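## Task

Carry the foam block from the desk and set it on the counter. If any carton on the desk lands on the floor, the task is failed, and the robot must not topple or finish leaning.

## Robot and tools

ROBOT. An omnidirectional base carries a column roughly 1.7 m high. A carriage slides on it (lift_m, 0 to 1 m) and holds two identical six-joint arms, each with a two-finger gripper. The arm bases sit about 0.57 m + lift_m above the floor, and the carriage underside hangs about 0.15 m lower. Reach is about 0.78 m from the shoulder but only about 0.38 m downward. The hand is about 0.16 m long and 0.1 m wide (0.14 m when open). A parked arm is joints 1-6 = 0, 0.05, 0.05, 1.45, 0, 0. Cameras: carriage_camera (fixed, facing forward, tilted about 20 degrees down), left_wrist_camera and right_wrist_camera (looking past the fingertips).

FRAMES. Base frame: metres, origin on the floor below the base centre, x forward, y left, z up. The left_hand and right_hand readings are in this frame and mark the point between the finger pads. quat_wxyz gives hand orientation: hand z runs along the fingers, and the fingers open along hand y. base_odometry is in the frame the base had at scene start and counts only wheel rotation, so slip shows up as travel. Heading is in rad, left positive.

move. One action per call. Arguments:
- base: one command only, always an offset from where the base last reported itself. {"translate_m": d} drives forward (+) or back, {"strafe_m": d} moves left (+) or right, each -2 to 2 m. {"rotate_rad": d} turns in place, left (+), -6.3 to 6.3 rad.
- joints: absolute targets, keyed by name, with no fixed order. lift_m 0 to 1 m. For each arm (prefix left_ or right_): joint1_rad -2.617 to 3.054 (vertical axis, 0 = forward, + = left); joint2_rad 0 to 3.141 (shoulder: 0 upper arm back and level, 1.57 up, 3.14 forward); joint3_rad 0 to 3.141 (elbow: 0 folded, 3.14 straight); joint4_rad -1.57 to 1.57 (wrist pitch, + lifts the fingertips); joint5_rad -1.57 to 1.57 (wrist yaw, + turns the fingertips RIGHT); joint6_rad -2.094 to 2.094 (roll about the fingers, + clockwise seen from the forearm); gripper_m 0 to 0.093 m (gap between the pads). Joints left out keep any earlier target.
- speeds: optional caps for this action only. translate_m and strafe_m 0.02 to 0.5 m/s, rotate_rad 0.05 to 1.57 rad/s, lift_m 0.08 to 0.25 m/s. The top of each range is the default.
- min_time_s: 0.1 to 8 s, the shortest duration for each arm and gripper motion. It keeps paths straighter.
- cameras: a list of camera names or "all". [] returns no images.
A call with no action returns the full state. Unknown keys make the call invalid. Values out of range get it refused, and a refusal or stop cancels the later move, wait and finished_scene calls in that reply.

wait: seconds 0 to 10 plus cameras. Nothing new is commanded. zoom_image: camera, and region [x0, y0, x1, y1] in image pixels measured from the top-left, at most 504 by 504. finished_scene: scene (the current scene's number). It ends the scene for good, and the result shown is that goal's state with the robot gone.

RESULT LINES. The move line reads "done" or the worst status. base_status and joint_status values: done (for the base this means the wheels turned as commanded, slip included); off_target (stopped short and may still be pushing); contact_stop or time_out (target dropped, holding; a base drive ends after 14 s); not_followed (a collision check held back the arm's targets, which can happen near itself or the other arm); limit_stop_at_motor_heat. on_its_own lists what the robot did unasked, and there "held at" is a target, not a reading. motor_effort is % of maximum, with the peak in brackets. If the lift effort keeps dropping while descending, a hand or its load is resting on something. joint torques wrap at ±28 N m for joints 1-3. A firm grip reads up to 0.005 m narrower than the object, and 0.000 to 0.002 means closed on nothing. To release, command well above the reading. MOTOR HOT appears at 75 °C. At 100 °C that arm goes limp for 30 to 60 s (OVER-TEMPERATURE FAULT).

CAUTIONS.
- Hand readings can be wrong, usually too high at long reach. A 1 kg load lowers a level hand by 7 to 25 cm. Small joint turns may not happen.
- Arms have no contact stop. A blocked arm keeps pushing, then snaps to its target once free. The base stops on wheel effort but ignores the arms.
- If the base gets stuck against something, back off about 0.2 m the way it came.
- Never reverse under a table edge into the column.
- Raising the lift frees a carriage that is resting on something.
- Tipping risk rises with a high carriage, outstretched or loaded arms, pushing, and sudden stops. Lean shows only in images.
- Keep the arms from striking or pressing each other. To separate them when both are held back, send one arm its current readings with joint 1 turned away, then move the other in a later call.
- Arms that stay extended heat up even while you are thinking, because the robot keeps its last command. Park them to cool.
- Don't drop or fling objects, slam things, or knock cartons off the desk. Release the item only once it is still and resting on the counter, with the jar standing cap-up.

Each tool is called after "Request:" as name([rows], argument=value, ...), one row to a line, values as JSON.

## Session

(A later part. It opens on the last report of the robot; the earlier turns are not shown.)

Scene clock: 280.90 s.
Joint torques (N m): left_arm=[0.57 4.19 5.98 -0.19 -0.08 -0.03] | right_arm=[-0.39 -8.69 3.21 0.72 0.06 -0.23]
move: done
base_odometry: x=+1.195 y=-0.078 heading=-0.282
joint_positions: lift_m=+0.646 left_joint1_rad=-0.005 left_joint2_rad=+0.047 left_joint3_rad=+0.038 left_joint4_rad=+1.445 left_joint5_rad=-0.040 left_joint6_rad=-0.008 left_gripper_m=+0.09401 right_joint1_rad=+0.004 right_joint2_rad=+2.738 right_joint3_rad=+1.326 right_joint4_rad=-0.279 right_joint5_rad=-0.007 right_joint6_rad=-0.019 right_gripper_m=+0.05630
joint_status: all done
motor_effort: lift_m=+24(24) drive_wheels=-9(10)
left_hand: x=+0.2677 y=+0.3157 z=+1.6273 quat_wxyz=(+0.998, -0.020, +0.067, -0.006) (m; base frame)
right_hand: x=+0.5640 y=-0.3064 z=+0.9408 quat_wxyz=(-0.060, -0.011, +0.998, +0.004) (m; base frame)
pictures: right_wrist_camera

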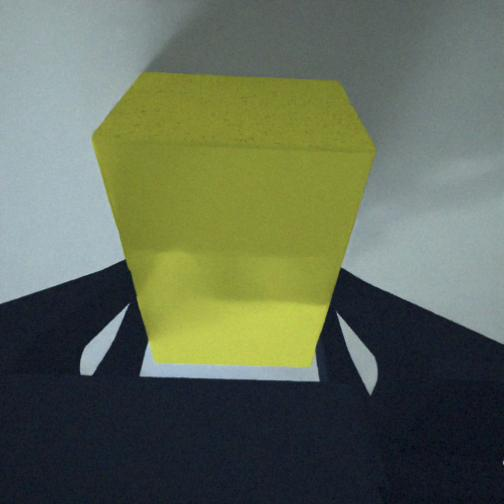

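Request:
move(joints={"lift_m": 0.653}, speeds={"lift_m": 0.08}, cameras=[])

Request:
move(joints={"right_gripper_m": 0.093}, min_time_s=0.9, cameras=["right_wrist_camera"])

Request:
move(joints={"lift_m": 0.8}, speeds={"lift_m": 0.2}, cameras=["right_wrist_camera", "carriage_camera"])

Scene clock: 292.37 s.
Joint torques (N m): left_arm=[0.58 4.16 5.98 -0.18 -0.07 -0.06] | right_arm=[-0.39 -10.24 3.18 0.47 0.07 -0.23]
move: done
base_odometry: x=+1.195 y=-0.078 heading=-0.282
joint_positions: lift_m=+0.653 left_joint1_rad=-0.005 left_joint2_rad=+0.047 left_joint3_rad=+0.038 left_joint4_rad=+1.445 left_joint5_rad=-0.040 left_joint6_rad=-0.008 left_gripper_m=+0.09401 right_joint1_rad=+0.004 right_joint2_rad=+2.754 right_joint3_rad=+1.326 right_joint4_rad=-0.255 right_joint5_rad=-0.007 right_joint6_rad=-0.019 right_gripper_m=+0.05630
joint_status: all done
motor_effort: lift_m=+31(36) drive_wheels=+7(10)
left_hand: x=+0.2677 y=+0.3157 z=+1.6347 quat_wxyz=(+0.998, -0.020, +0.067, -0.006) (m; base frame)
right_hand: x=+0.5639 y=-0.3064 z=+0.9423 quat_wxyz=(-0.056, -0.011, +0.998, +0.004) (m; base frame)
pictures: none

Scene clock: 293.57 s.
Joint torques (N m): left_arm=[0.64 4.21 6.04 -0.19 -0.09 -0.05] | right_arm=[-0.36 -10.43 3.12 0.35 0.05 -0.22]
move: done
base_odometry: x=+1.195 y=-0.078 heading=-0.282
joint_positions: lift_m=+0.653 left_joint1_rad=-0.005 left_joint2_rad=+0.047 left_joint3_rad=+0.038 left_joint4_rad=+1.445 left_joint5_rad=-0.040 left_joint6_rad=-0.008 left_gripper_m=+0.09401 right_joint1_rad=+0.004 right_joint2_rad=+2.756 right_joint3_rad=+1.326 right_joint4_rad=-0.242 right_joint5_rad=-0.007 right_joint6_rad=-0.019 right_gripper_m=+0.09294
joint_status: all done
motor_effort: lift_m=+32(32) drive_wheels=+6(11)
left_hand: x=+0.2677 y=+0.3157 z=+1.6347 quat_wxyz=(+0.998, -0.020, +0.067, -0.006) (m; base frame)
right_hand: x=+0.5664 y=-0.3064 z=+0.9413 quat_wxyz=(-0.050, -0.011, +0.999, +0.004) (m; base frame)
pictures: right_wrist_camera

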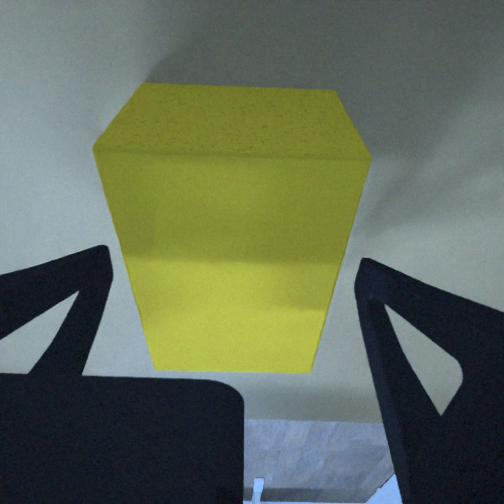

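Scene clock: 294.80 s.
Joint torques (N m): left_arm=[0.62 4.21 6.01 -0.19 -0.08 -0.05] | right_arm=[-0.38 -11.7 3.03 0.24 0.07 -0.22]
move: done
base_odometry: x=+1.195 y=-0.078 heading=-0.282
joint_positions: lift_m=+0.800 left_joint1_rad=-0.005 left_joint2_rad=+0.047 left_joint3_rad=+0.038 left_joint4_rad=+1.445 left_joint5_rad=-0.040 left_joint6_rad=-0.008 left_gripper_m=+0.09401 right_joint1_rad=+0.004 right_joint2_rad=+2.769 right_joint3_rad=+1.326 right_joint4_rad=-0.232 right_joint5_rad=-0.007 right_joint6_rad=-0.019 right_gripper_m=+0.09294
joint_status: all done
motor_effort: lift_m=+31(39) drive_wheels=+5(11)
left_hand: x=+0.2677 y=+0.3157 z=+1.7817 quat_wxyz=(+0.998, -0.020, +0.067, -0.006) (m; base frame)
right_hand: x=+0.5635 y=-0.3064 z=+1.0840 quat_wxyz=(-0.052, -0.011, +0.999, +0.004) (m; base frame)
pictures: carriage_camera, right_wrist_camera

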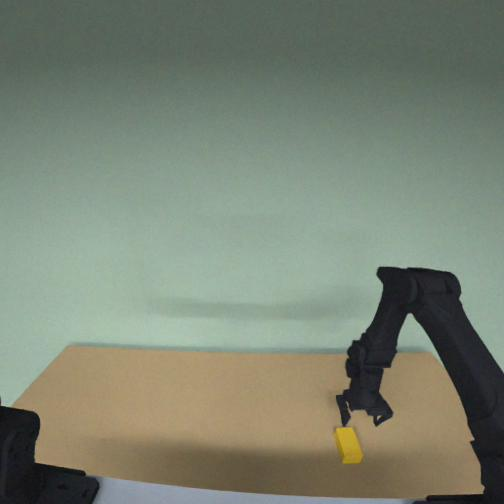

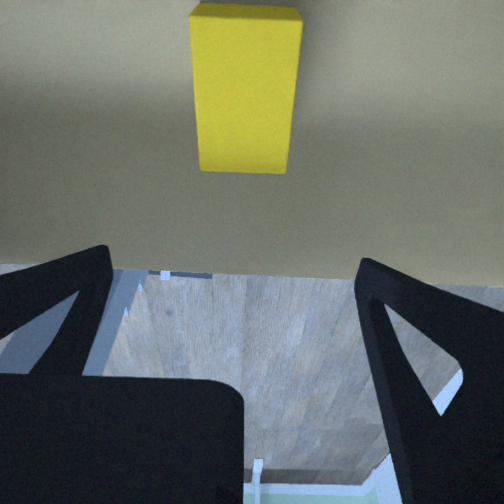

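Request:
finished_scene(scene=2)

The scene is finished: the task was done.


## Next scene

Carry the spice jar from the desk and set it on the counter upright, cap on top. If any carton on the desk lands on the floor, the task is failed, and the robot must not topple or finish leaning.

Request:
move(joints={"lift_m": 0.9}, cameras=["carriage_camera"])

Request:
move(base={"rotate_rad": 3.142}, cameras=["carriage_camera"])

Scene clock: 2.93 s.
Joint torques (N m): left_arm=[0.57 4.33 5.85 -0.22 -0.13 -0.04] | right_arm=[0.01 4.37 7.01 -0.13 -0.01 -0.13]
move: done
base_odometry: x=+0.000 y=+0.000 heading=+0.000
joint_positions: lift_m=+0.900 left_joint1_rad=-0.017 left_joint2_rad=+0.038 left_joint3_rad=+0.047 left_joint4_rad=+1.430 left_joint5_rad=+0.018 left_joint6_rad=-0.006 left_gripper_m=+0.09396 right_joint1_rad=-0.013 right_joint2_rad=+0.048 right_joint3_rad=+0.041 right_joint4_rad=+1.441 right_joint5_rad=+0.022 right_joint6_rad=-0.023 right_gripper_m=+0.09396
joint_status: all done
motor_effort: lift_m=+31(37) drive_wheels=-1(4)
left_hand: x=+0.2657 y=+0.3054 z=+1.8838 quat_wxyz=(+0.998, +0.009, +0.066, -0.012) (m; base frame)
right_hand: x=+0.2677 y=-0.3133 z=+1.8824 quat_wxyz=(+0.997, +0.011, +0.068, -0.019) (m; base frame)
pictures: carriage_camera
Images, in order (width x height): carriage_camera 504x504.

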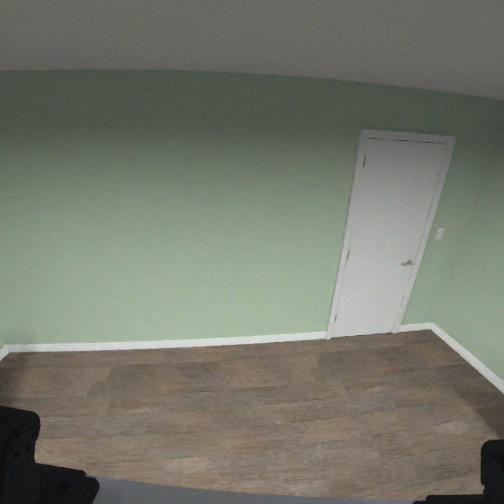

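Scene clock: 7.30 s.
Joint torques (N m): left_arm=[0.64 4.34 5.93 -0.18 -0.14 -0.05] | right_arm=[-0.02 4.36 7.06 -0.1 -0.01 -0.12]
move: done
base_odometry: x=+0.000 y=+0.000 heading=+3.141
base_status: done
joint_positions: lift_m=+0.900 left_joint1_rad=-0.017 left_joint2_rad=+0.038 left_joint3_rad=+0.047 left_joint4_rad=+1.428 left_joint5_rad=+0.018 left_joint6_rad=-0.006 left_gripper_m=+0.09398 right_joint1_rad=-0.013 right_joint2_rad=+0.048 right_joint3_rad=+0.041 right_joint4_rad=+1.439 right_joint5_rad=+0.022 right_joint6_rad=-0.023 right_gripper_m=+0.09398
motor_effort: lift_m=+31(31) drive_wheels=+5(19)
left_hand: x=+0.2661 y=+0.3054 z=+1.8837 quat_wxyz=(+0.998, +0.009, +0.067, -0.012) (m; base frame)
right_hand: x=+0.2683 y=-0.3133 z=+1.8823 quat_wxyz=(+0.997, +0.011, +0.069, -0.019) (m; base frame)
pictures: carriage_camera

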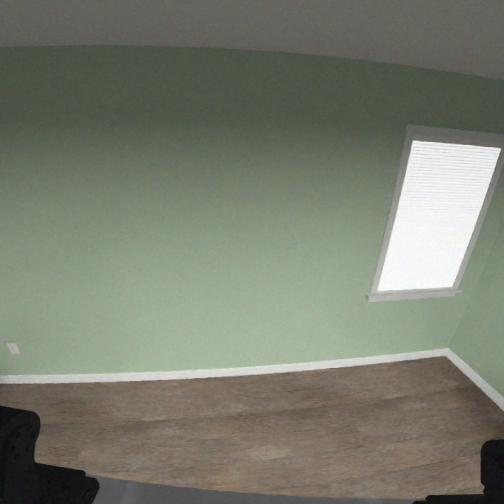

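Request:
move(base={"rotate_rad": 1.637}, cameras=["carriage_camera"])

Scene clock: 17.87 s.
Joint torques (N m): left_arm=[0.65 4.34 5.87 -0.2 -0.13 -0.05] | right_arm=[-0.01 4.34 7.02 -0.1 -0.01 -0.11]
move: done
base_odometry: x=+0.000 y=+0.000 heading=-1.505
base_status: done
joint_positions: lift_m=+0.900 left_joint1_rad=-0.017 left_joint2_rad=+0.038 left_joint3_rad=+0.047 left_joint4_rad=+1.428 left_joint5_rad=+0.018 left_joint6_rad=-0.006 left_gripper_m=+0.09398 right_joint1_rad=-0.013 right_joint2_rad=+0.048 right_joint3_rad=+0.041 right_joint4_rad=+1.438 right_joint5_rad=+0.022 right_joint6_rad=-0.023 right_gripper_m=+0.09398
motor_effort: lift_m=+31(31) drive_wheels=+6(13)
left_hand: x=+0.2661 y=+0.3054 z=+1.8837 quat_wxyz=(+0.998, +0.009, +0.067, -0.012) (m; base frame)
right_hand: x=+0.2684 y=-0.3133 z=+1.8823 quat_wxyz=(+0.997, +0.011, +0.069, -0.019) (m; base frame)
pictures: carriage_camera

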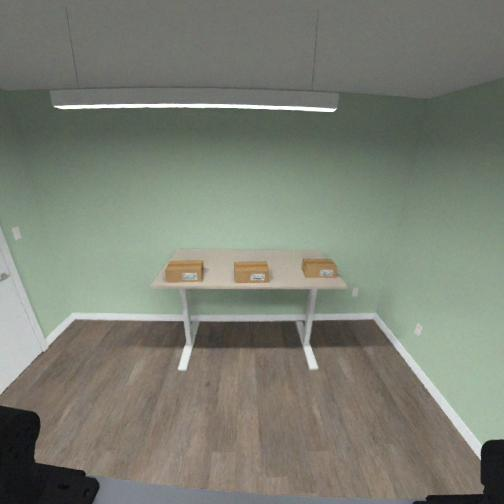

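Request:
move(base={"translate_m": 1.2}, joints={"lift_m": 0.95}, cameras=["carriage_camera"])

Request:
zoom_image(camera="carriage_camera", region=[40, 320, 240, 480])

Request:
zoom_image(camera="carriage_camera", region=[240, 320, 440, 480])

Scene clock: 33.47 s.
Joint torques (N m): left_arm=[0.57 4.31 6.02 -0.19 -0.13 -0.05] | right_arm=[-0.05 4.37 7.04 -0.11 -0.01 -0.12]
move: done
base_odometry: x=+0.081 y=-1.197 heading=-1.504
base_status: done
joint_positions: lift_m=+0.950 left_joint1_rad=-0.017 left_joint2_rad=+0.038 left_joint3_rad=+0.047 left_joint4_rad=+1.428 left_joint5_rad=+0.018 left_joint6_rad=-0.006 left_gripper_m=+0.09398 right_joint1_rad=-0.013 right_joint2_rad=+0.048 right_joint3_rad=+0.041 right_joint4_rad=+1.439 right_joint5_rad=+0.022 right_joint6_rad=-0.023 right_gripper_m=+0.09398
joint_status: all done
motor_effort: lift_m=+31(38) drive_wheels=-10(23)
left_hand: x=+0.2660 y=+0.3054 z=+1.9337 quat_wxyz=(+0.998, +0.009, +0.067, -0.012) (m; base frame)
right_hand: x=+0.2683 y=-0.3133 z=+1.9323 quat_wxyz=(+0.997, +0.011, +0.069, -0.019) (m; base frame)
pictures: carriage_camera

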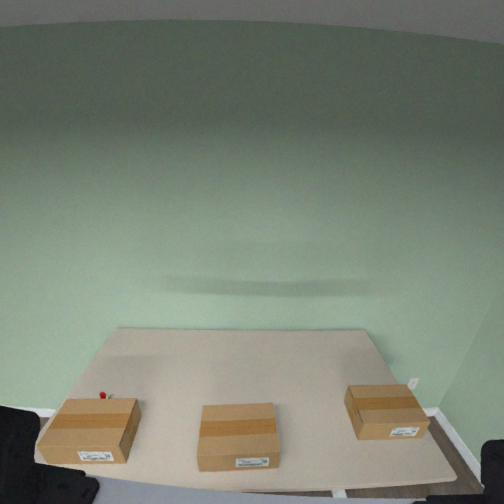

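Scaled by 2.520 from the camera's 504x504 image, which has a finer 720x720 frame.

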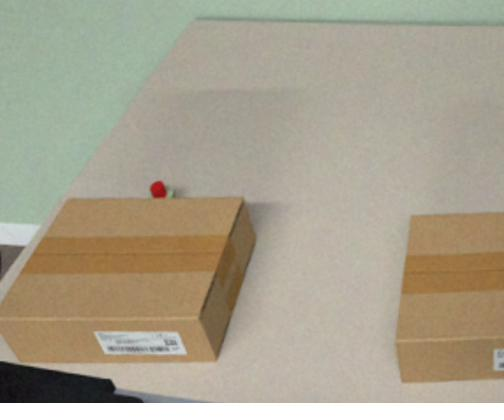

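Scaled by 2.520 from the camera's 504x504 image, which has a finer 720x720 frame.

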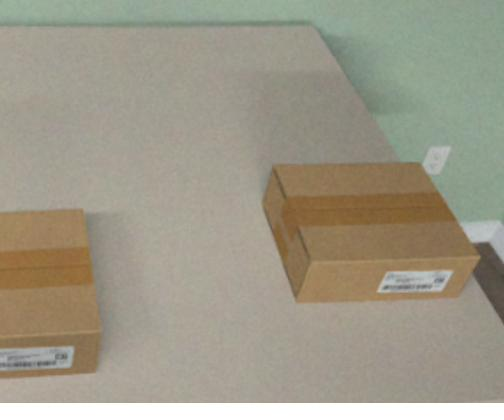

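Request:
move(base={"strafe_m": 0.345}, joints={"left_joint1_rad": 0.0, "left_joint2_rad": 2.863, "left_joint3_rad": 1.627, "left_joint4_rad": -0.435}, min_time_s=2.0, cameras=[])

Request:
move(base={"translate_m": 0.18}, speeds={"translate_m": 0.25}, joints={"lift_m": 0.9}, cameras=["carriage_camera", "left_wrist_camera"])

Scene clock: 59.30 s.
Joint torques (N m): left_arm=[0.73 -13.91 5.29 0.17 -0.1 -0.06] | right_arm=[-0.01 4.37 7.04 -0.1 -0.02 -0.12]
move: done
base_odometry: x=+0.425 y=-1.175 heading=-1.504
base_status: done
joint_positions: lift_m=+0.950 left_joint1_rad=-0.002 left_joint2_rad=+2.853 left_joint3_rad=+1.612 left_joint4_rad=-0.421 left_joint5_rad=+0.017 left_joint6_rad=-0.006 left_gripper_m=+0.09399 right_joint1_rad=-0.013 right_joint2_rad=+0.048 right_joint3_rad=+0.041 right_joint4_rad=+1.439 right_joint5_rad=+0.022 right_joint6_rad=-0.023 right_gripper_m=+0.09398
joint_status: all done
motor_effort: lift_m=+31(31) drive_wheels=-5(10)
left_hand: x=+0.6195 y=+0.3054 z=+1.2359 quat_wxyz=(-0.046, -0.002, +0.999, -0.008) (m; base frame)
right_hand: x=+0.2683 y=-0.3133 z=+1.9323 quat_wxyz=(+0.997, +0.011, +0.069, -0.019) (m; base frame)
pictures: none

Scene clock: 61.37 s.
Joint torques (N m): left_arm=[0.76 -14.5 4.86 0.28 -0.1 -0.05] | right_arm=[0.03 4.38 7.02 -0.09 0 -0.12]
move: done
base_odometry: x=+0.437 y=-1.354 heading=-1.504
base_status: done
joint_positions: lift_m=+0.900 left_joint1_rad=-0.002 left_joint2_rad=+2.859 left_joint3_rad=+1.614 left_joint4_rad=-0.432 left_joint5_rad=+0.017 left_joint6_rad=-0.006 left_gripper_m=+0.09399 right_joint1_rad=-0.013 right_joint2_rad=+0.048 right_joint3_rad=+0.041 right_joint4_rad=+1.438 right_joint5_rad=+0.022 right_joint6_rad=-0.023 right_gripper_m=+0.09398
joint_status: all done
motor_effort: lift_m=+28(29) drive_wheels=+4(16)
left_hand: x=+0.6154 y=+0.3054 z=+1.1843 quat_wxyz=(-0.053, -0.002, +0.999, -0.008) (m; base frame)
right_hand: x=+0.2685 y=-0.3133 z=+1.8826 quat_wxyz=(+0.997, +0.011, +0.070, -0.019) (m; base frame)
pictures: carriage_camera, left_wrist_camera
Images, in order (width x height): carriage_camera 504x504, left_wrist_camera 504x504.

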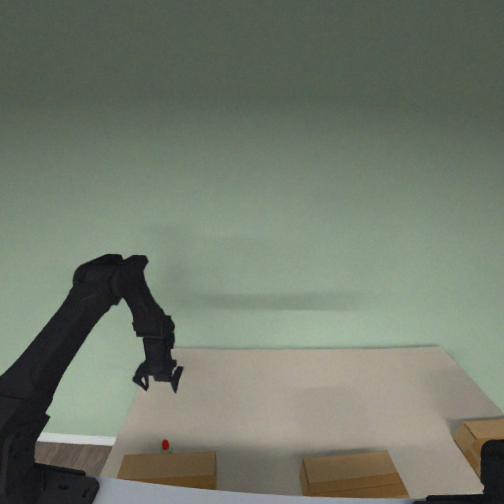

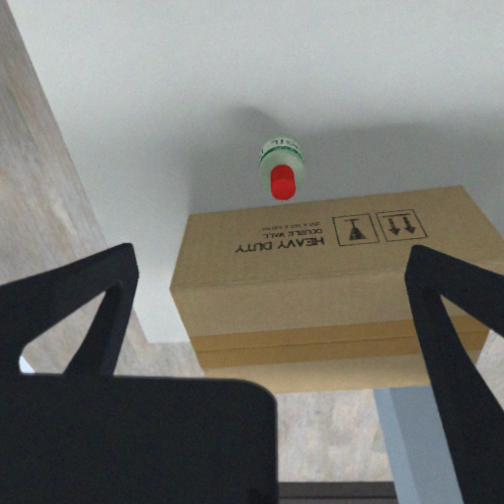

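Request:
zoom_image(camera="left_wrist_camera", region=[160, 90, 400, 330])

Scaled by 2.100 from the camera's 504x504 image, which has a finer 720x720 frame.

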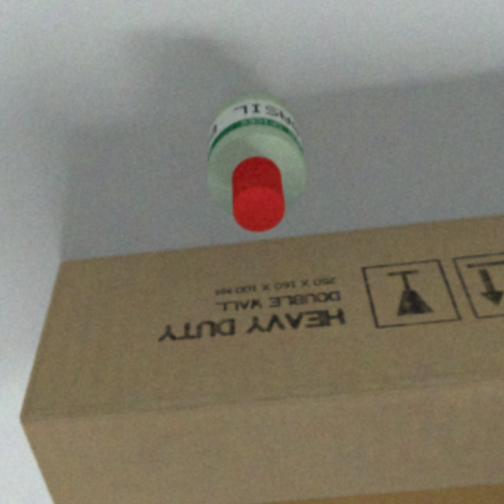

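Request:
move(joints={"left_joint1_rad": -0.03, "left_joint2_rad": 2.756, "left_joint3_rad": 1.262, "left_joint4_rad": -0.227, "lift_m": 0.82}, min_time_s=1.0, cameras=["left_wrist_camera"])

Request:
zoom_image(camera="left_wrist_camera", region=[160, 30, 400, 270])

Scene clock: 104.33 s.
Joint torques (N m): left_arm=[0.18 -15.99 1.14 0.25 -0.11 -0.04] | right_arm=[0.02 4.36 7.02 -0.09 -0.01 -0.12]
move: done
base_odometry: x=+0.437 y=-1.354 heading=-1.504
joint_positions: lift_m=+0.820 left_joint1_rad=-0.025 left_joint2_rad=+2.789 left_joint3_rad=+1.269 left_joint4_rad=-0.242 left_joint5_rad=+0.017 left_joint6_rad=-0.006 left_gripper_m=+0.09399 right_joint1_rad=-0.013 right_joint2_rad=+0.048 right_joint3_rad=+0.041 right_joint4_rad=+1.438 right_joint5_rad=+0.022 right_joint6_rad=-0.023 right_gripper_m=+0.09398
joint_status: all done
motor_effort: lift_m=+28(29) drive_wheels=+4(9)
left_hand: x=+0.5261 y=+0.2986 z=+1.0964 quat_wxyz=(-0.096, +0.009, +0.995, -0.007) (m; base frame)
right_hand: x=+0.2685 y=-0.3133 z=+1.8026 quat_wxyz=(+0.997, +0.011, +0.070, -0.019) (m; base frame)
pictures: left_wrist_camera

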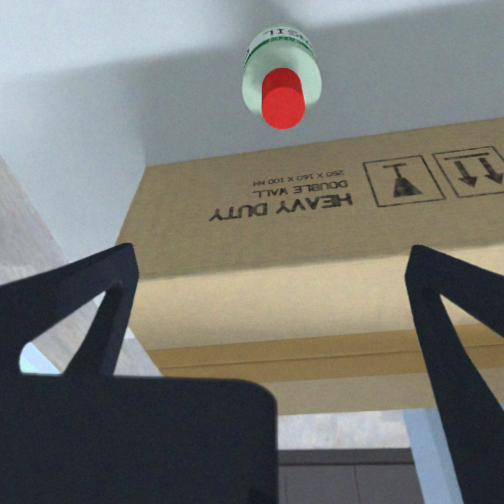

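Scaled by 2.100 from the camera's 504x504 image, which has a finer 720x720 frame.

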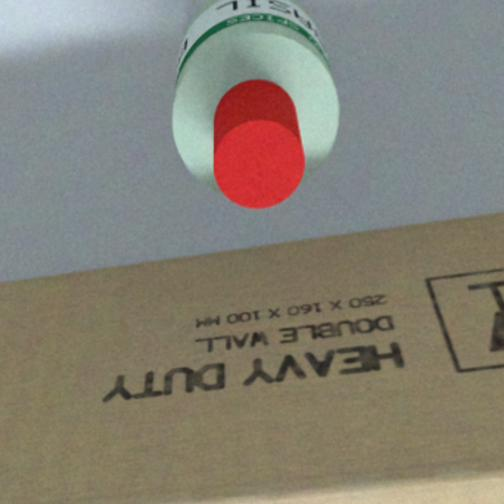

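Request:
move(joints={"left_joint1_rad": -0.048, "left_joint2_rad": 2.738, "left_joint3_rad": 1.265, "left_joint4_rad": -0.21, "lift_m": 0.77}, min_time_s=0.6, cameras=["left_wrist_camera"])

Scene clock: 132.03 s.
Joint torques (N m): left_arm=[0.31 -15.99 1.81 0.32 -0.1 -0.04] | right_arm=[0.03 4.4 7.04 -0.09 -0.01 -0.11]
move: done
base_odometry: x=+0.437 y=-1.354 heading=-1.504
joint_positions: lift_m=+0.770 left_joint1_rad=-0.044 left_joint2_rad=+2.770 left_joint3_rad=+1.268 left_joint4_rad=-0.223 left_joint5_rad=+0.017 left_joint6_rad=-0.006 left_gripper_m=+0.09399 right_joint1_rad=-0.013 right_joint2_rad=+0.048 right_joint3_rad=+0.041 right_joint4_rad=+1.438 right_joint5_rad=+0.022 right_joint6_rad=-0.023 right_gripper_m=+0.09398
joint_status: all done
motor_effort: lift_m=+27(29) drive_wheels=+2(7)
left_hand: x=+0.5374 y=+0.2925 z=+1.0509 quat_wxyz=(-0.077, +0.019, +0.997, -0.007) (m; base frame)
right_hand: x=+0.2685 y=-0.3133 z=+1.7526 quat_wxyz=(+0.997, +0.011, +0.070, -0.019) (m; base frame)
pictures: left_wrist_camera

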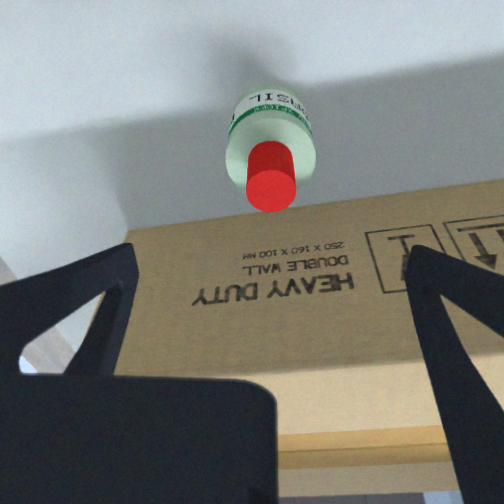

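Request:
move(base={"translate_m": 0.007}, joints={"lift_m": 0.712}, speeds={"lift_m": 0.12}, cameras=["left_wrist_camera"])

Scene clock: 165.10 s.
Joint torques (N m): left_arm=[0.49 -15.25 1.94 0.24 -0.11 -0.04] | right_arm=[0.05 4.33 7.05 -0.09 -0.01 -0.12]
move: done
base_odometry: x=+0.438 y=-1.361 heading=-1.503
base_status: done
joint_positions: lift_m=+0.712 left_joint1_rad=-0.046 left_joint2_rad=+2.761 left_joint3_rad=+1.268 left_joint4_rad=-0.213 left_joint5_rad=+0.017 left_joint6_rad=-0.006 left_gripper_m=+0.09399 right_joint1_rad=-0.013 right_joint2_rad=+0.048 right_joint3_rad=+0.041 right_joint4_rad=+1.437 right_joint5_rad=+0.022 right_joint6_rad=-0.023 right_gripper_m=+0.09398
joint_status: all done
motor_effort: lift_m=+27(29) drive_wheels=-1(14)
left_hand: x=+0.5433 y=+0.2919 z=+0.9950 quat_wxyz=(-0.067, +0.019, +0.998, -0.007) (m; base frame)
right_hand: x=+0.2688 y=-0.3133 z=+1.6946 quat_wxyz=(+0.997, +0.011, +0.070, -0.019) (m; base frame)
pictures: left_wrist_camera

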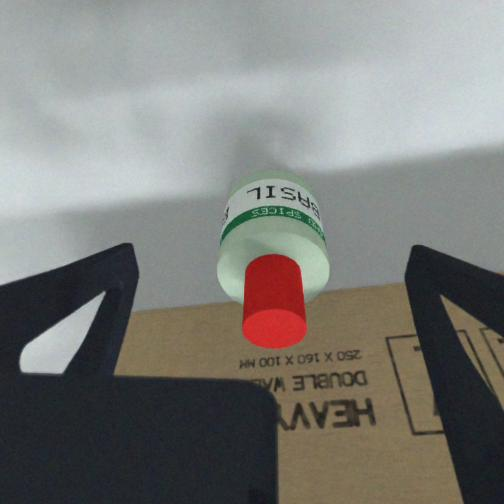

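Request:
move(base={"translate_m": -0.007}, joints={"lift_m": 0.696}, speeds={"lift_m": 0.08}, cameras=["left_wrist_camera"])

Scene clock: 176.37 s.
Joint torques (N m): left_arm=[0.5 -14.95 2.04 0.24 -0.11 -0.04] | right_arm=[-0.01 4.4 7.04 -0.12 -0.01 -0.12]
move: done
base_odometry: x=+0.438 y=-1.354 heading=-1.503
base_status: done
joint_positions: lift_m=+0.696 left_joint1_rad=-0.046 left_joint2_rad=+2.758 left_joint3_rad=+1.267 left_joint4_rad=-0.212 left_joint5_rad=+0.017 left_joint6_rad=-0.006 left_gripper_m=+0.09399 right_joint1_rad=-0.013 right_joint2_rad=+0.047 right_joint3_rad=+0.041 right_joint4_rad=+1.440 right_joint5_rad=+0.022 right_joint6_rad=-0.023 right_gripper_m=+0.09398
joint_status: all done
motor_effort: lift_m=+27(29) drive_wheels=-4(13)
left_hand: x=+0.5440 y=+0.2918 z=+0.9800 quat_wxyz=(-0.066, +0.020, +0.998, -0.007) (m; base frame)
right_hand: x=+0.2678 y=-0.3133 z=+1.6787 quat_wxyz=(+0.997, +0.011, +0.068, -0.019) (m; base frame)
pictures: left_wrist_camera

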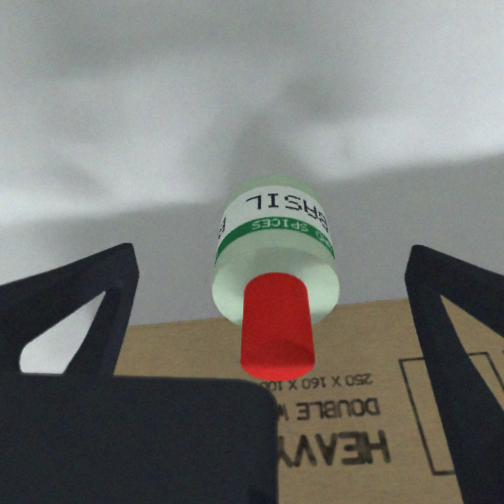

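Request:
move(joints={"left_gripper_m": 0.035}, min_time_s=1.2, cameras=["left_wrist_camera"])

Scene clock: 184.83 s.
Joint torques (N m): left_arm=[0.43 -14.93 2.1 0.25 -0.1 -0.04] | right_arm=[0.03 4.42 7.05 -0.12 -0.01 -0.12]
move: done
base_odometry: x=+0.438 y=-1.354 heading=-1.503
joint_positions: lift_m=+0.696 left_joint1_rad=-0.046 left_joint2_rad=+2.758 left_joint3_rad=+1.267 left_joint4_rad=-0.212 left_joint5_rad=+0.017 left_joint6_rad=-0.006 left_gripper_m=+0.03746 right_joint1_rad=-0.013 right_joint2_rad=+0.047 right_joint3_rad=+0.041 right_joint4_rad=+1.440 right_joint5_rad=+0.022 right_joint6_rad=-0.023 right_gripper_m=+0.09398
joint_status: all done
motor_effort: lift_m=+27(27) drive_wheels=+0(2)
left_hand: x=+0.5440 y=+0.2918 z=+0.9800 quat_wxyz=(-0.066, +0.020, +0.998, -0.007) (m; base frame)
right_hand: x=+0.2678 y=-0.3133 z=+1.6787 quat_wxyz=(+0.997, +0.011, +0.068, -0.019) (m; base frame)
pictures: left_wrist_camera

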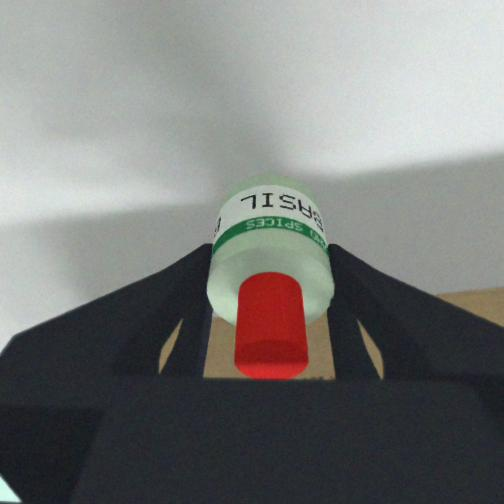

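Request:
move(joints={"left_gripper_m": 0.029}, min_time_s=0.5, cameras=[])

Request:
move(joints={"lift_m": 0.74}, speeds={"lift_m": 0.12}, cameras=["left_wrist_camera"])

Scene clock: 189.57 s.
Joint torques (N m): left_arm=[0.44 -14.87 2.06 0.24 -0.11 -0.04] | right_arm=[0.05 4.41 7.05 -0.13 0 -0.11]
move: off_target
base_odometry: x=+0.438 y=-1.354 heading=-1.503
joint_positions: lift_m=+0.696 left_joint1_rad=-0.046 left_joint2_rad=+2.758 left_joint3_rad=+1.267 left_joint4_rad=-0.212 left_joint5_rad=+0.017 left_joint6_rad=-0.006 left_gripper_m=+0.03745 right_joint1_rad=-0.013 right_joint2_rad=+0.047 right_joint3_rad=+0.041 right_joint4_rad=+1.440 right_joint5_rad=+0.022 right_joint6_rad=-0.023 right_gripper_m=+0.09398
joint_status: left_gripper_m off_target (ended at +0.03745, target +0.02900)
motor_effort: lift_m=+27(27) drive_wheels=+1(2)
left_hand: x=+0.5440 y=+0.2918 z=+0.9800 quat_wxyz=(-0.066, +0.020, +0.998, -0.007) (m; base frame)
right_hand: x=+0.2678 y=-0.3133 z=+1.6787 quat_wxyz=(+0.997, +0.011, +0.068, -0.019) (m; base frame)
pictures: none

Scene clock: 190.33 s.
Joint torques (N m): left_arm=[0.51 -14.61 1.96 0.28 -0.11 -0.04] | right_arm=[-0.01 4.41 6.97 -0.12 -0.01 -0.12]
move: done
base_odometry: x=+0.438 y=-1.354 heading=-1.503
joint_positions: lift_m=+0.740 left_joint1_rad=-0.046 left_joint2_rad=+2.756 left_joint3_rad=+1.267 left_joint4_rad=-0.212 left_joint5_rad=+0.017 left_joint6_rad=-0.006 left_gripper_m=+0.03744 right_joint1_rad=-0.013 right_joint2_rad=+0.047 right_joint3_rad=+0.041 right_joint4_rad=+1.440 right_joint5_rad=+0.022 right_joint6_rad=-0.023 right_gripper_m=+0.09398
joint_status: all done
motor_effort: lift_m=+31(38) drive_wheels=+0(4)
left_hand: x=+0.5448 y=+0.2917 z=+1.0242 quat_wxyz=(-0.065, +0.020, +0.998, -0.007) (m; base frame)
right_hand: x=+0.2678 y=-0.3133 z=+1.7224 quat_wxyz=(+0.997, +0.011, +0.068, -0.019) (m; base frame)
pictures: left_wrist_camera

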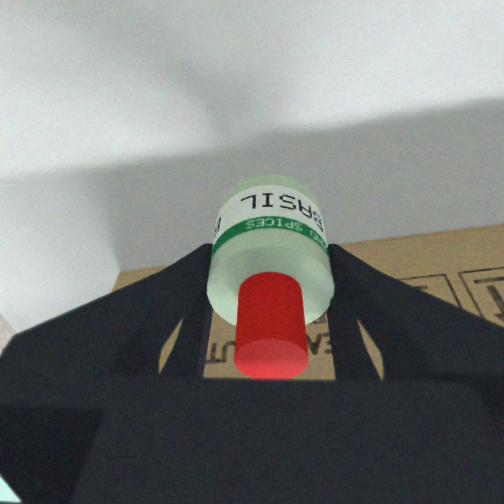

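Request:
move(joints={"lift_m": 0.9}, cameras=[])

Request:
move(base={"translate_m": -0.6}, joints={"left_joint1_rad": 0.0, "left_joint2_rad": 1.3, "left_joint3_rad": 0.6, "left_joint4_rad": -1.0}, min_time_s=2.0, speeds={"translate_m": 0.4}, cameras=["carriage_camera"])

Request:
move(base={"rotate_rad": 3.142}, cameras=["carriage_camera", "left_wrist_camera"])

Scene clock: 201.93 s.
Joint torques (N m): left_arm=[0.43 -14.56 2.09 0.27 -0.11 -0.04] | right_arm=[-0.01 4.4 7.01 -0.12 -0.01 -0.13]
move: done
base_odometry: x=+0.438 y=-1.354 heading=-1.503
joint_positions: lift_m=+0.900 left_joint1_rad=-0.046 left_joint2_rad=+2.755 left_joint3_rad=+1.267 left_joint4_rad=-0.211 left_joint5_rad=+0.017 left_joint6_rad=-0.006 left_gripper_m=+0.03744 right_joint1_rad=-0.013 right_joint2_rad=+0.047 right_joint3_rad=+0.041 right_joint4_rad=+1.440 right_joint5_rad=+0.022 right_joint6_rad=-0.023 right_gripper_m=+0.09398
joint_status: all done
motor_effort: lift_m=+31(38) drive_wheels=-4(6)
left_hand: x=+0.5455 y=+0.2917 z=+1.1845 quat_wxyz=(-0.064, +0.020, +0.998, -0.007) (m; base frame)
right_hand: x=+0.2678 y=-0.3133 z=+1.8824 quat_wxyz=(+0.997, +0.011, +0.068, -0.019) (m; base frame)
pictures: none

Scene clock: 205.30 s.
Joint torques (N m): left_arm=[1.07 -5.11 4.83 0.14 -0.11 -0.05] | right_arm=[0.01 4.46 7.04 -0.14 0 -0.12]
move: done
base_odometry: x=+0.397 y=-0.755 heading=-1.503
base_status: done
joint_positions: lift_m=+0.900 left_joint1_rad=-0.006 left_joint2_rad=+1.313 left_joint3_rad=+0.611 left_joint4_rad=-0.992 left_joint5_rad=+0.017 left_joint6_rad=-0.006 left_gripper_m=+0.03744 right_joint1_rad=-0.013 right_joint2_rad=+0.047 right_joint3_rad=+0.041 right_joint4_rad=+1.440 right_joint5_rad=+0.022 right_joint6_rad=-0.023 right_gripper_m=+0.09398
joint_status: all done
motor_effort: lift_m=+31(31) drive_wheels=-3(16)
left_hand: x=+0.3811 y=+0.3052 z=+1.4668 quat_wxyz=(-0.061, +0.000, +0.998, -0.008) (m; base frame)
right_hand: x=+0.2678 y=-0.3133 z=+1.8824 quat_wxyz=(+0.997, +0.011, +0.068, -0.019) (m; base frame)
pictures: carriage_camera

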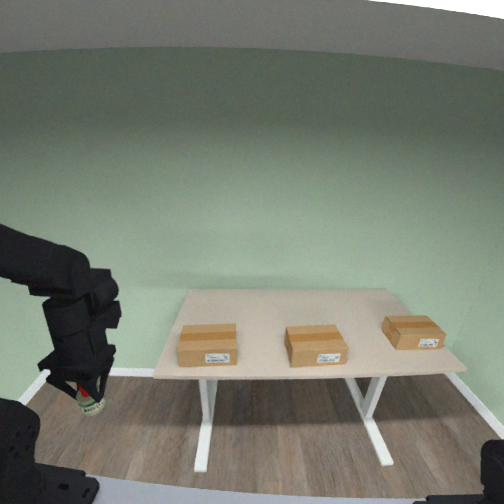

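Scene clock: 209.67 s.
Joint torques (N m): left_arm=[0.58 -5.18 4.82 0.17 -0.11 -0.04] | right_arm=[0.01 4.41 7.05 -0.09 -0.01 -0.13]
move: done
base_odometry: x=+0.397 y=-0.756 heading=+1.639
base_status: done
joint_positions: lift_m=+0.900 left_joint1_rad=+0.000 left_joint2_rad=+1.313 left_joint3_rad=+0.611 left_joint4_rad=-0.992 left_joint5_rad=+0.017 left_joint6_rad=-0.006 left_gripper_m=+0.03744 right_joint1_rad=-0.013 right_joint2_rad=+0.047 right_joint3_rad=+0.041 right_joint4_rad=+1.438 right_joint5_rad=+0.022 right_joint6_rad=-0.023 right_gripper_m=+0.09400
motor_effort: lift_m=+31(31) drive_wheels=+6(17)
left_hand: x=+0.3810 y=+0.3060 z=+1.4668 quat_wxyz=(-0.062, -0.003, +0.998, -0.008) (m; base frame)
right_hand: x=+0.2685 y=-0.3133 z=+1.8823 quat_wxyz=(+0.997, +0.011, +0.070, -0.019) (m; base frame)
pictures: carriage_camera, left_wrist_camera

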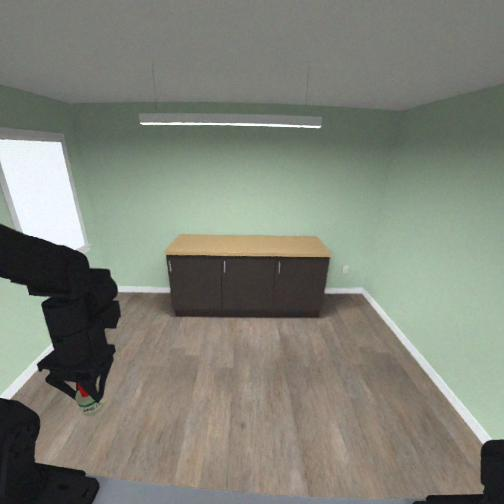

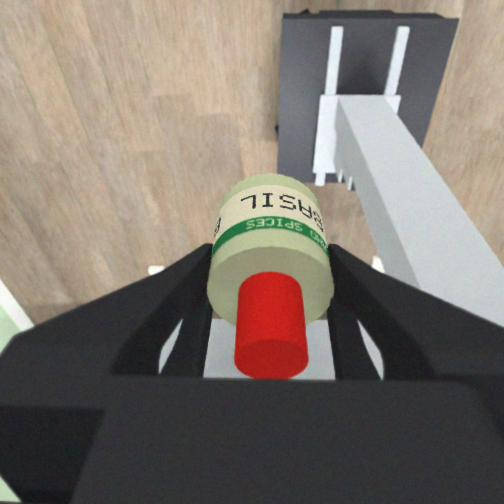

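Request:
move(base={"translate_m": 1.7}, cameras=["carriage_camera"])

Request:
move(base={"translate_m": 0.27}, speeds={"translate_m": 0.3}, joints={"left_joint2_rad": 2.738, "left_joint3_rad": 1.265, "left_joint4_rad": -0.21}, min_time_s=2.0, cameras=["carriage_camera", "left_wrist_camera"])

Scene clock: 225.37 s.
Joint torques (N m): left_arm=[0.66 -5.07 4.79 0.18 -0.1 -0.06] | right_arm=[0.02 4.4 7.06 -0.1 -0.01 -0.11]
move: done
base_odometry: x=+0.279 y=+0.940 heading=+1.640
base_status: done
joint_positions: lift_m=+0.900 left_joint1_rad=+0.000 left_joint2_rad=+1.312 left_joint3_rad=+0.611 left_joint4_rad=-0.996 left_joint5_rad=+0.017 left_joint6_rad=-0.006 left_gripper_m=+0.03744 right_joint1_rad=-0.013 right_joint2_rad=+0.047 right_joint3_rad=+0.041 right_joint4_rad=+1.438 right_joint5_rad=+0.022 right_joint6_rad=-0.023 right_gripper_m=+0.09400
motor_effort: lift_m=+31(31) drive_wheels=-11(24)
left_hand: x=+0.3801 y=+0.3060 z=+1.4671 quat_wxyz=(-0.063, -0.003, +0.998, -0.008) (m; base frame)
right_hand: x=+0.2683 y=-0.3133 z=+1.8824 quat_wxyz=(+0.997, +0.011, +0.069, -0.019) (m; base frame)
pictures: carriage_camera

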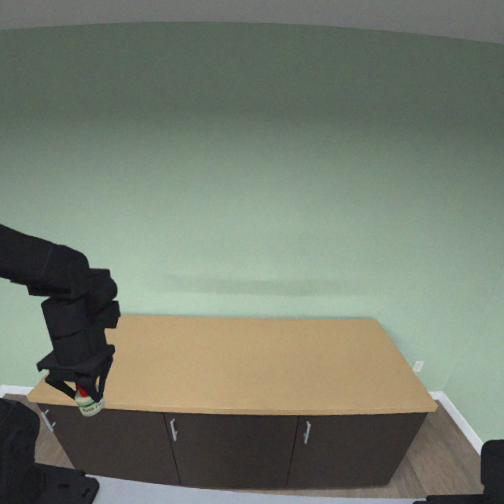

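Scene clock: 227.73 s.
Joint torques (N m): left_arm=[0.58 -11.51 3.48 0.37 -0.09 -0.05] | right_arm=[0.01 4.31 7.06 -0.1 -0.02 -0.12]
move: done
base_odometry: x=+0.260 y=+1.210 heading=+1.641
base_status: done
joint_positions: lift_m=+0.900 left_joint1_rad=+0.000 left_joint2_rad=+2.723 left_joint3_rad=+1.254 left_joint4_rad=-0.221 left_joint5_rad=+0.017 left_joint6_rad=-0.006 left_gripper_m=+0.03744 right_joint1_rad=-0.013 right_joint2_rad=+0.047 right_joint3_rad=+0.041 right_joint4_rad=+1.438 right_joint5_rad=+0.022 right_joint6_rad=-0.023 right_gripper_m=+0.09400
joint_status: all done
motor_effort: lift_m=+31(31) drive_wheels=-11(19)
left_hand: x=+0.5495 y=+0.3061 z=+1.1936 quat_wxyz=(-0.059, -0.003, +0.998, -0.008) (m; base frame)
right_hand: x=+0.2685 y=-0.3133 z=+1.8823 quat_wxyz=(+0.997, +0.011, +0.070, -0.019) (m; base frame)
pictures: carriage_camera, left_wrist_camera

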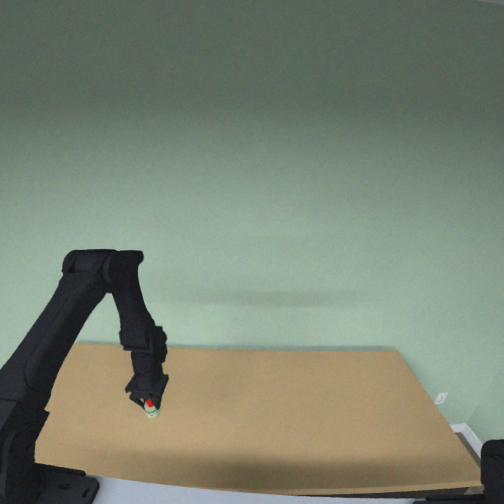

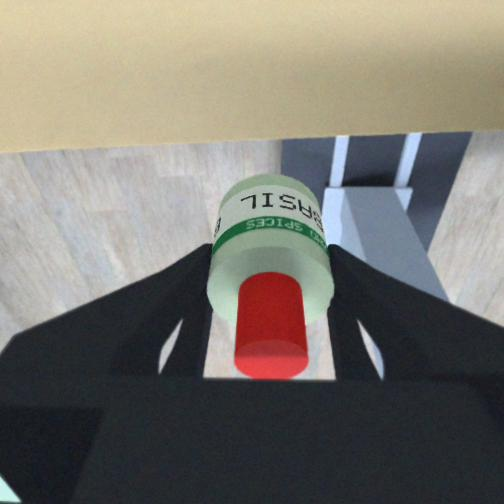

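Request:
move(base={"translate_m": 0.065}, speeds={"translate_m": 0.2}, joints={"lift_m": 0.75}, cameras=["left_wrist_camera"])

Request:
move(joints={"lift_m": 0.67}, speeds={"lift_m": 0.15}, cameras=["left_wrist_camera"])

Scene clock: 240.80 s.
Joint torques (N m): left_arm=[0.76 -12.44 3.3 0.28 -0.1 -0.05] | right_arm=[0.03 4.36 7.13 -0.09 -0.01 -0.11]
move: done
base_odometry: x=+0.255 y=+1.274 heading=+1.642
base_status: done
joint_positions: lift_m=+0.750 left_joint1_rad=+0.000 left_joint2_rad=+2.733 left_joint3_rad=+1.256 left_joint4_rad=-0.211 left_joint5_rad=+0.017 left_joint6_rad=-0.006 left_gripper_m=+0.03744 right_joint1_rad=-0.013 right_joint2_rad=+0.047 right_joint3_rad=+0.041 right_joint4_rad=+1.438 right_joint5_rad=+0.022 right_joint6_rad=-0.023 right_gripper_m=+0.09400
joint_status: all done
motor_effort: lift_m=+28(29) drive_wheels=-8(15)
left_hand: x=+0.5488 y=+0.3061 z=+1.0406 quat_wxyz=(-0.059, -0.003, +0.998, -0.008) (m; base frame)
right_hand: x=+0.2685 y=-0.3133 z=+1.7326 quat_wxyz=(+0.997, +0.011, +0.070, -0.019) (m; base frame)
pictures: left_wrist_camera

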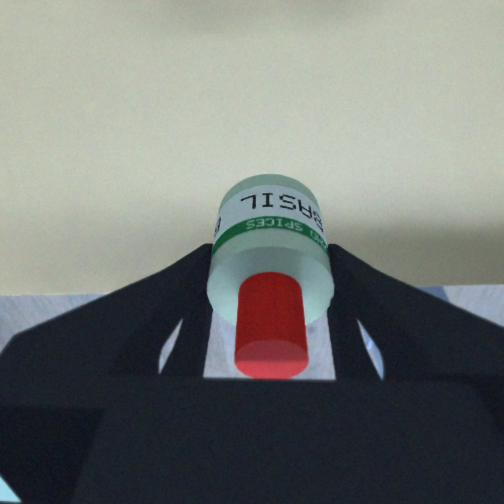

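Scene clock: 241.77 s.
Joint torques (N m): left_arm=[0.64 -12.66 3.23 0.29 -0.1 -0.05] | right_arm=[0.03 4.38 7.08 -0.11 -0.01 -0.11]
move: done
base_odometry: x=+0.255 y=+1.274 heading=+1.642
joint_positions: lift_m=+0.670 left_joint1_rad=+0.000 left_joint2_rad=+2.734 left_joint3_rad=+1.257 left_joint4_rad=-0.211 left_joint5_rad=+0.017 left_joint6_rad=-0.006 left_gripper_m=+0.03744 right_joint1_rad=-0.013 right_joint2_rad=+0.047 right_joint3_rad=+0.041 right_joint4_rad=+1.438 right_joint5_rad=+0.022 right_joint6_rad=-0.023 right_gripper_m=+0.09400
joint_status: all done
motor_effort: lift_m=+28(29) drive_wheels=-9(10)
left_hand: x=+0.5489 y=+0.3061 z=+0.9602 quat_wxyz=(-0.059, -0.003, +0.998, -0.008) (m; base frame)
right_hand: x=+0.2685 y=-0.3133 z=+1.6526 quat_wxyz=(+0.997, +0.011, +0.070, -0.019) (m; base frame)
pictures: left_wrist_camera

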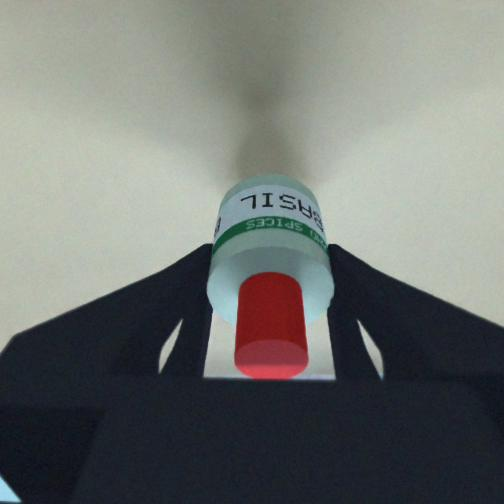

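Request:
move(joints={"lift_m": 0.651}, speeds={"lift_m": 0.08}, cameras=["left_wrist_camera"])

Request:
move(joints={"lift_m": 0.645}, speeds={"lift_m": 0.08}, cameras=["left_wrist_camera"])

Scene clock: 248.03 s.
Joint torques (N m): left_arm=[0.59 -12.66 3.14 0.27 -0.1 -0.04] | right_arm=[-0.01 4.38 7.08 -0.1 0 -0.13]
move: done
base_odometry: x=+0.255 y=+1.274 heading=+1.642
joint_positions: lift_m=+0.651 left_joint1_rad=+0.000 left_joint2_rad=+2.735 left_joint3_rad=+1.258 left_joint4_rad=-0.210 left_joint5_rad=+0.017 left_joint6_rad=-0.006 left_gripper_m=+0.03744 right_joint1_rad=-0.013 right_joint2_rad=+0.047 right_joint3_rad=+0.041 right_joint4_rad=+1.438 right_joint5_rad=+0.022 right_joint6_rad=-0.023 right_gripper_m=+0.09400
joint_status: all done
motor_effort: lift_m=+28(28) drive_wheels=-8(11)
left_hand: x=+0.5492 y=+0.3061 z=+0.9410 quat_wxyz=(-0.058, -0.003, +0.998, -0.008) (m; base frame)
right_hand: x=+0.2685 y=-0.3133 z=+1.6336 quat_wxyz=(+0.997, +0.011, +0.070, -0.019) (m; base frame)
pictures: left_wrist_camera

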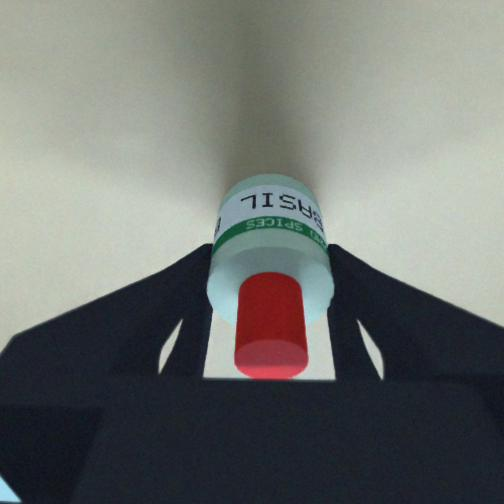

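Scene clock: 248.47 s.
Joint torques (N m): left_arm=[0.64 -11.56 3 0.51 -0.13 -0.04] | right_arm=[0.02 4.44 7.04 -0.1 -0.01 -0.12]
move: done
base_odometry: x=+0.255 y=+1.274 heading=+1.642
joint_positions: lift_m=+0.645 left_joint1_rad=+0.000 left_joint2_rad=+2.724 left_joint3_rad=+1.260 left_joint4_rad=-0.231 left_joint5_rad=+0.017 left_joint6_rad=-0.006 left_gripper_m=+0.03744 right_joint1_rad=-0.013 right_joint2_rad=+0.047 right_joint3_rad=+0.041 right_joint4_rad=+1.438 right_joint5_rad=+0.022 right_joint6_rad=-0.023 right_gripper_m=+0.09400
joint_status: all done
motor_effort: lift_m=+25(25) drive_wheels=-9(11)
left_hand: x=+0.5495 y=+0.3061 z=+0.9394 quat_wxyz=(-0.062, -0.003, +0.998, -0.008) (m; base frame)
right_hand: x=+0.2685 y=-0.3133 z=+1.6278 quat_wxyz=(+0.997, +0.011, +0.070, -0.019) (m; base frame)
pictures: left_wrist_camera

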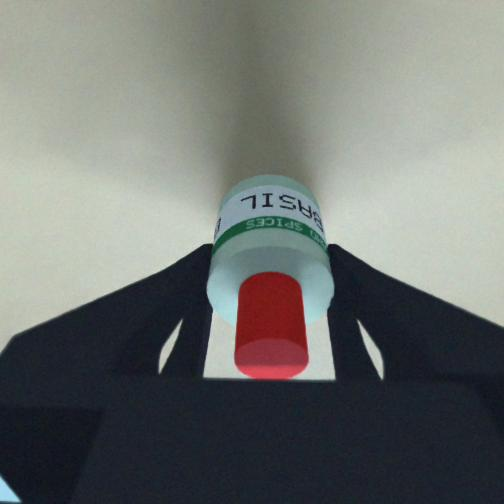

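Request:
move(joints={"lift_m": 0.65}, speeds={"lift_m": 0.08}, cameras=[])

Request:
move(joints={"left_gripper_m": 0.093}, min_time_s=1.8, cameras=["left_wrist_camera"])

Scene clock: 255.97 s.
Joint torques (N m): left_arm=[0.65 -11.97 2.97 0.35 -0.1 -0.05] | right_arm=[0.02 4.41 7.06 -0.09 0 -0.12]
move: done
base_odometry: x=+0.255 y=+1.274 heading=+1.642
joint_positions: lift_m=+0.650 left_joint1_rad=+0.000 left_joint2_rad=+2.726 left_joint3_rad=+1.260 left_joint4_rad=-0.218 left_joint5_rad=+0.017 left_joint6_rad=-0.006 left_gripper_m=+0.03744 right_joint1_rad=-0.013 right_joint2_rad=+0.047 right_joint3_rad=+0.041 right_joint4_rad=+1.438 right_joint5_rad=+0.022 right_joint6_rad=-0.023 right_gripper_m=+0.09400
joint_status: all done
motor_effort: lift_m=+32(37) drive_wheels=+7(11)
left_hand: x=+0.5515 y=+0.3061 z=+0.9426 quat_wxyz=(-0.057, -0.003, +0.998, -0.008) (m; base frame)
right_hand: x=+0.2685 y=-0.3133 z=+1.6323 quat_wxyz=(+0.997, +0.011, +0.070, -0.019) (m; base frame)
pictures: none

Scene clock: 258.07 s.
Joint torques (N m): left_arm=[0.65 -11.86 2.97 0.37 -0.1 -0.06] | right_arm=[-0.03 4.37 7.04 -0.09 -0.01 -0.12]
move: done
base_odometry: x=+0.255 y=+1.274 heading=+1.642
joint_positions: lift_m=+0.650 left_joint1_rad=+0.000 left_joint2_rad=+2.726 left_joint3_rad=+1.260 left_joint4_rad=-0.218 left_joint5_rad=+0.017 left_joint6_rad=-0.006 left_gripper_m=+0.09292 right_joint1_rad=-0.013 right_joint2_rad=+0.047 right_joint3_rad=+0.041 right_joint4_rad=+1.438 right_joint5_rad=+0.022 right_joint6_rad=-0.023 right_gripper_m=+0.09400
joint_status: all done
motor_effort: lift_m=+31(32) drive_wheels=+8(10)
left_hand: x=+0.5515 y=+0.3061 z=+0.9426 quat_wxyz=(-0.057, -0.003, +0.998, -0.008) (m; base frame)
right_hand: x=+0.2685 y=-0.3133 z=+1.6323 quat_wxyz=(+0.997, +0.011, +0.070, -0.019) (m; base frame)
pictures: left_wrist_camera

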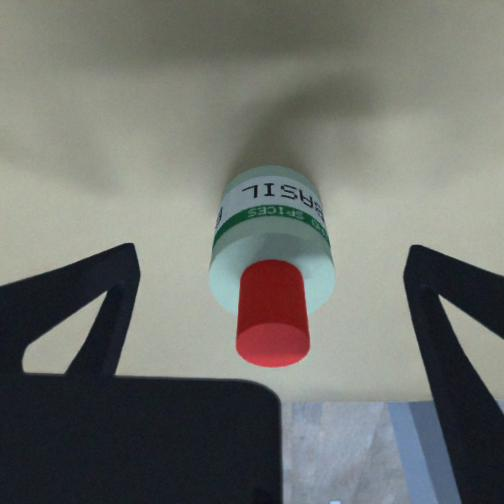

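Request:
move(joints={"lift_m": 0.78}, speeds={"lift_m": 0.15}, cameras=["left_wrist_camera", "carriage_camera"])

Scene clock: 262.60 s.
Joint torques (N m): left_arm=[0.59 -12.37 2.78 0.31 -0.11 -0.04] | right_arm=[0.02 4.41 7.06 -0.09 -0.01 -0.12]
move: done
base_odometry: x=+0.255 y=+1.274 heading=+1.642
joint_positions: lift_m=+0.780 left_joint1_rad=+0.000 left_joint2_rad=+2.732 left_joint3_rad=+1.260 left_joint4_rad=-0.215 left_joint5_rad=+0.017 left_joint6_rad=-0.006 left_gripper_m=+0.09292 right_joint1_rad=-0.013 right_joint2_rad=+0.047 right_joint3_rad=+0.041 right_joint4_rad=+1.438 right_joint5_rad=+0.022 right_joint6_rad=-0.023 right_gripper_m=+0.09400
joint_status: all done
motor_effort: lift_m=+31(38) drive_wheels=+6(11)
left_hand: x=+0.5506 y=+0.3061 z=+1.0710 quat_wxyz=(-0.058, -0.003, +0.998, -0.008) (m; base frame)
right_hand: x=+0.2685 y=-0.3133 z=+1.7623 quat_wxyz=(+0.997, +0.011, +0.070, -0.019) (m; base frame)
pictures: carriage_camera, left_wrist_camera

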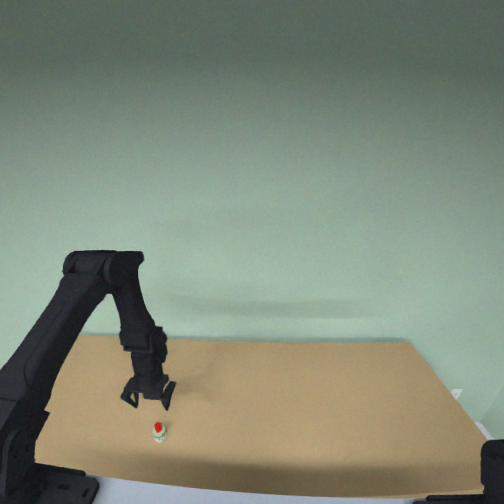

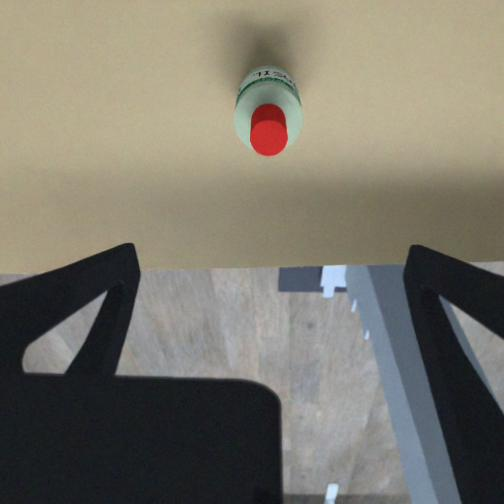

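The jar is standing upright on the counter with its cap up.

Request:
finished_scene(scene=3)

The scene is finished: the task was done.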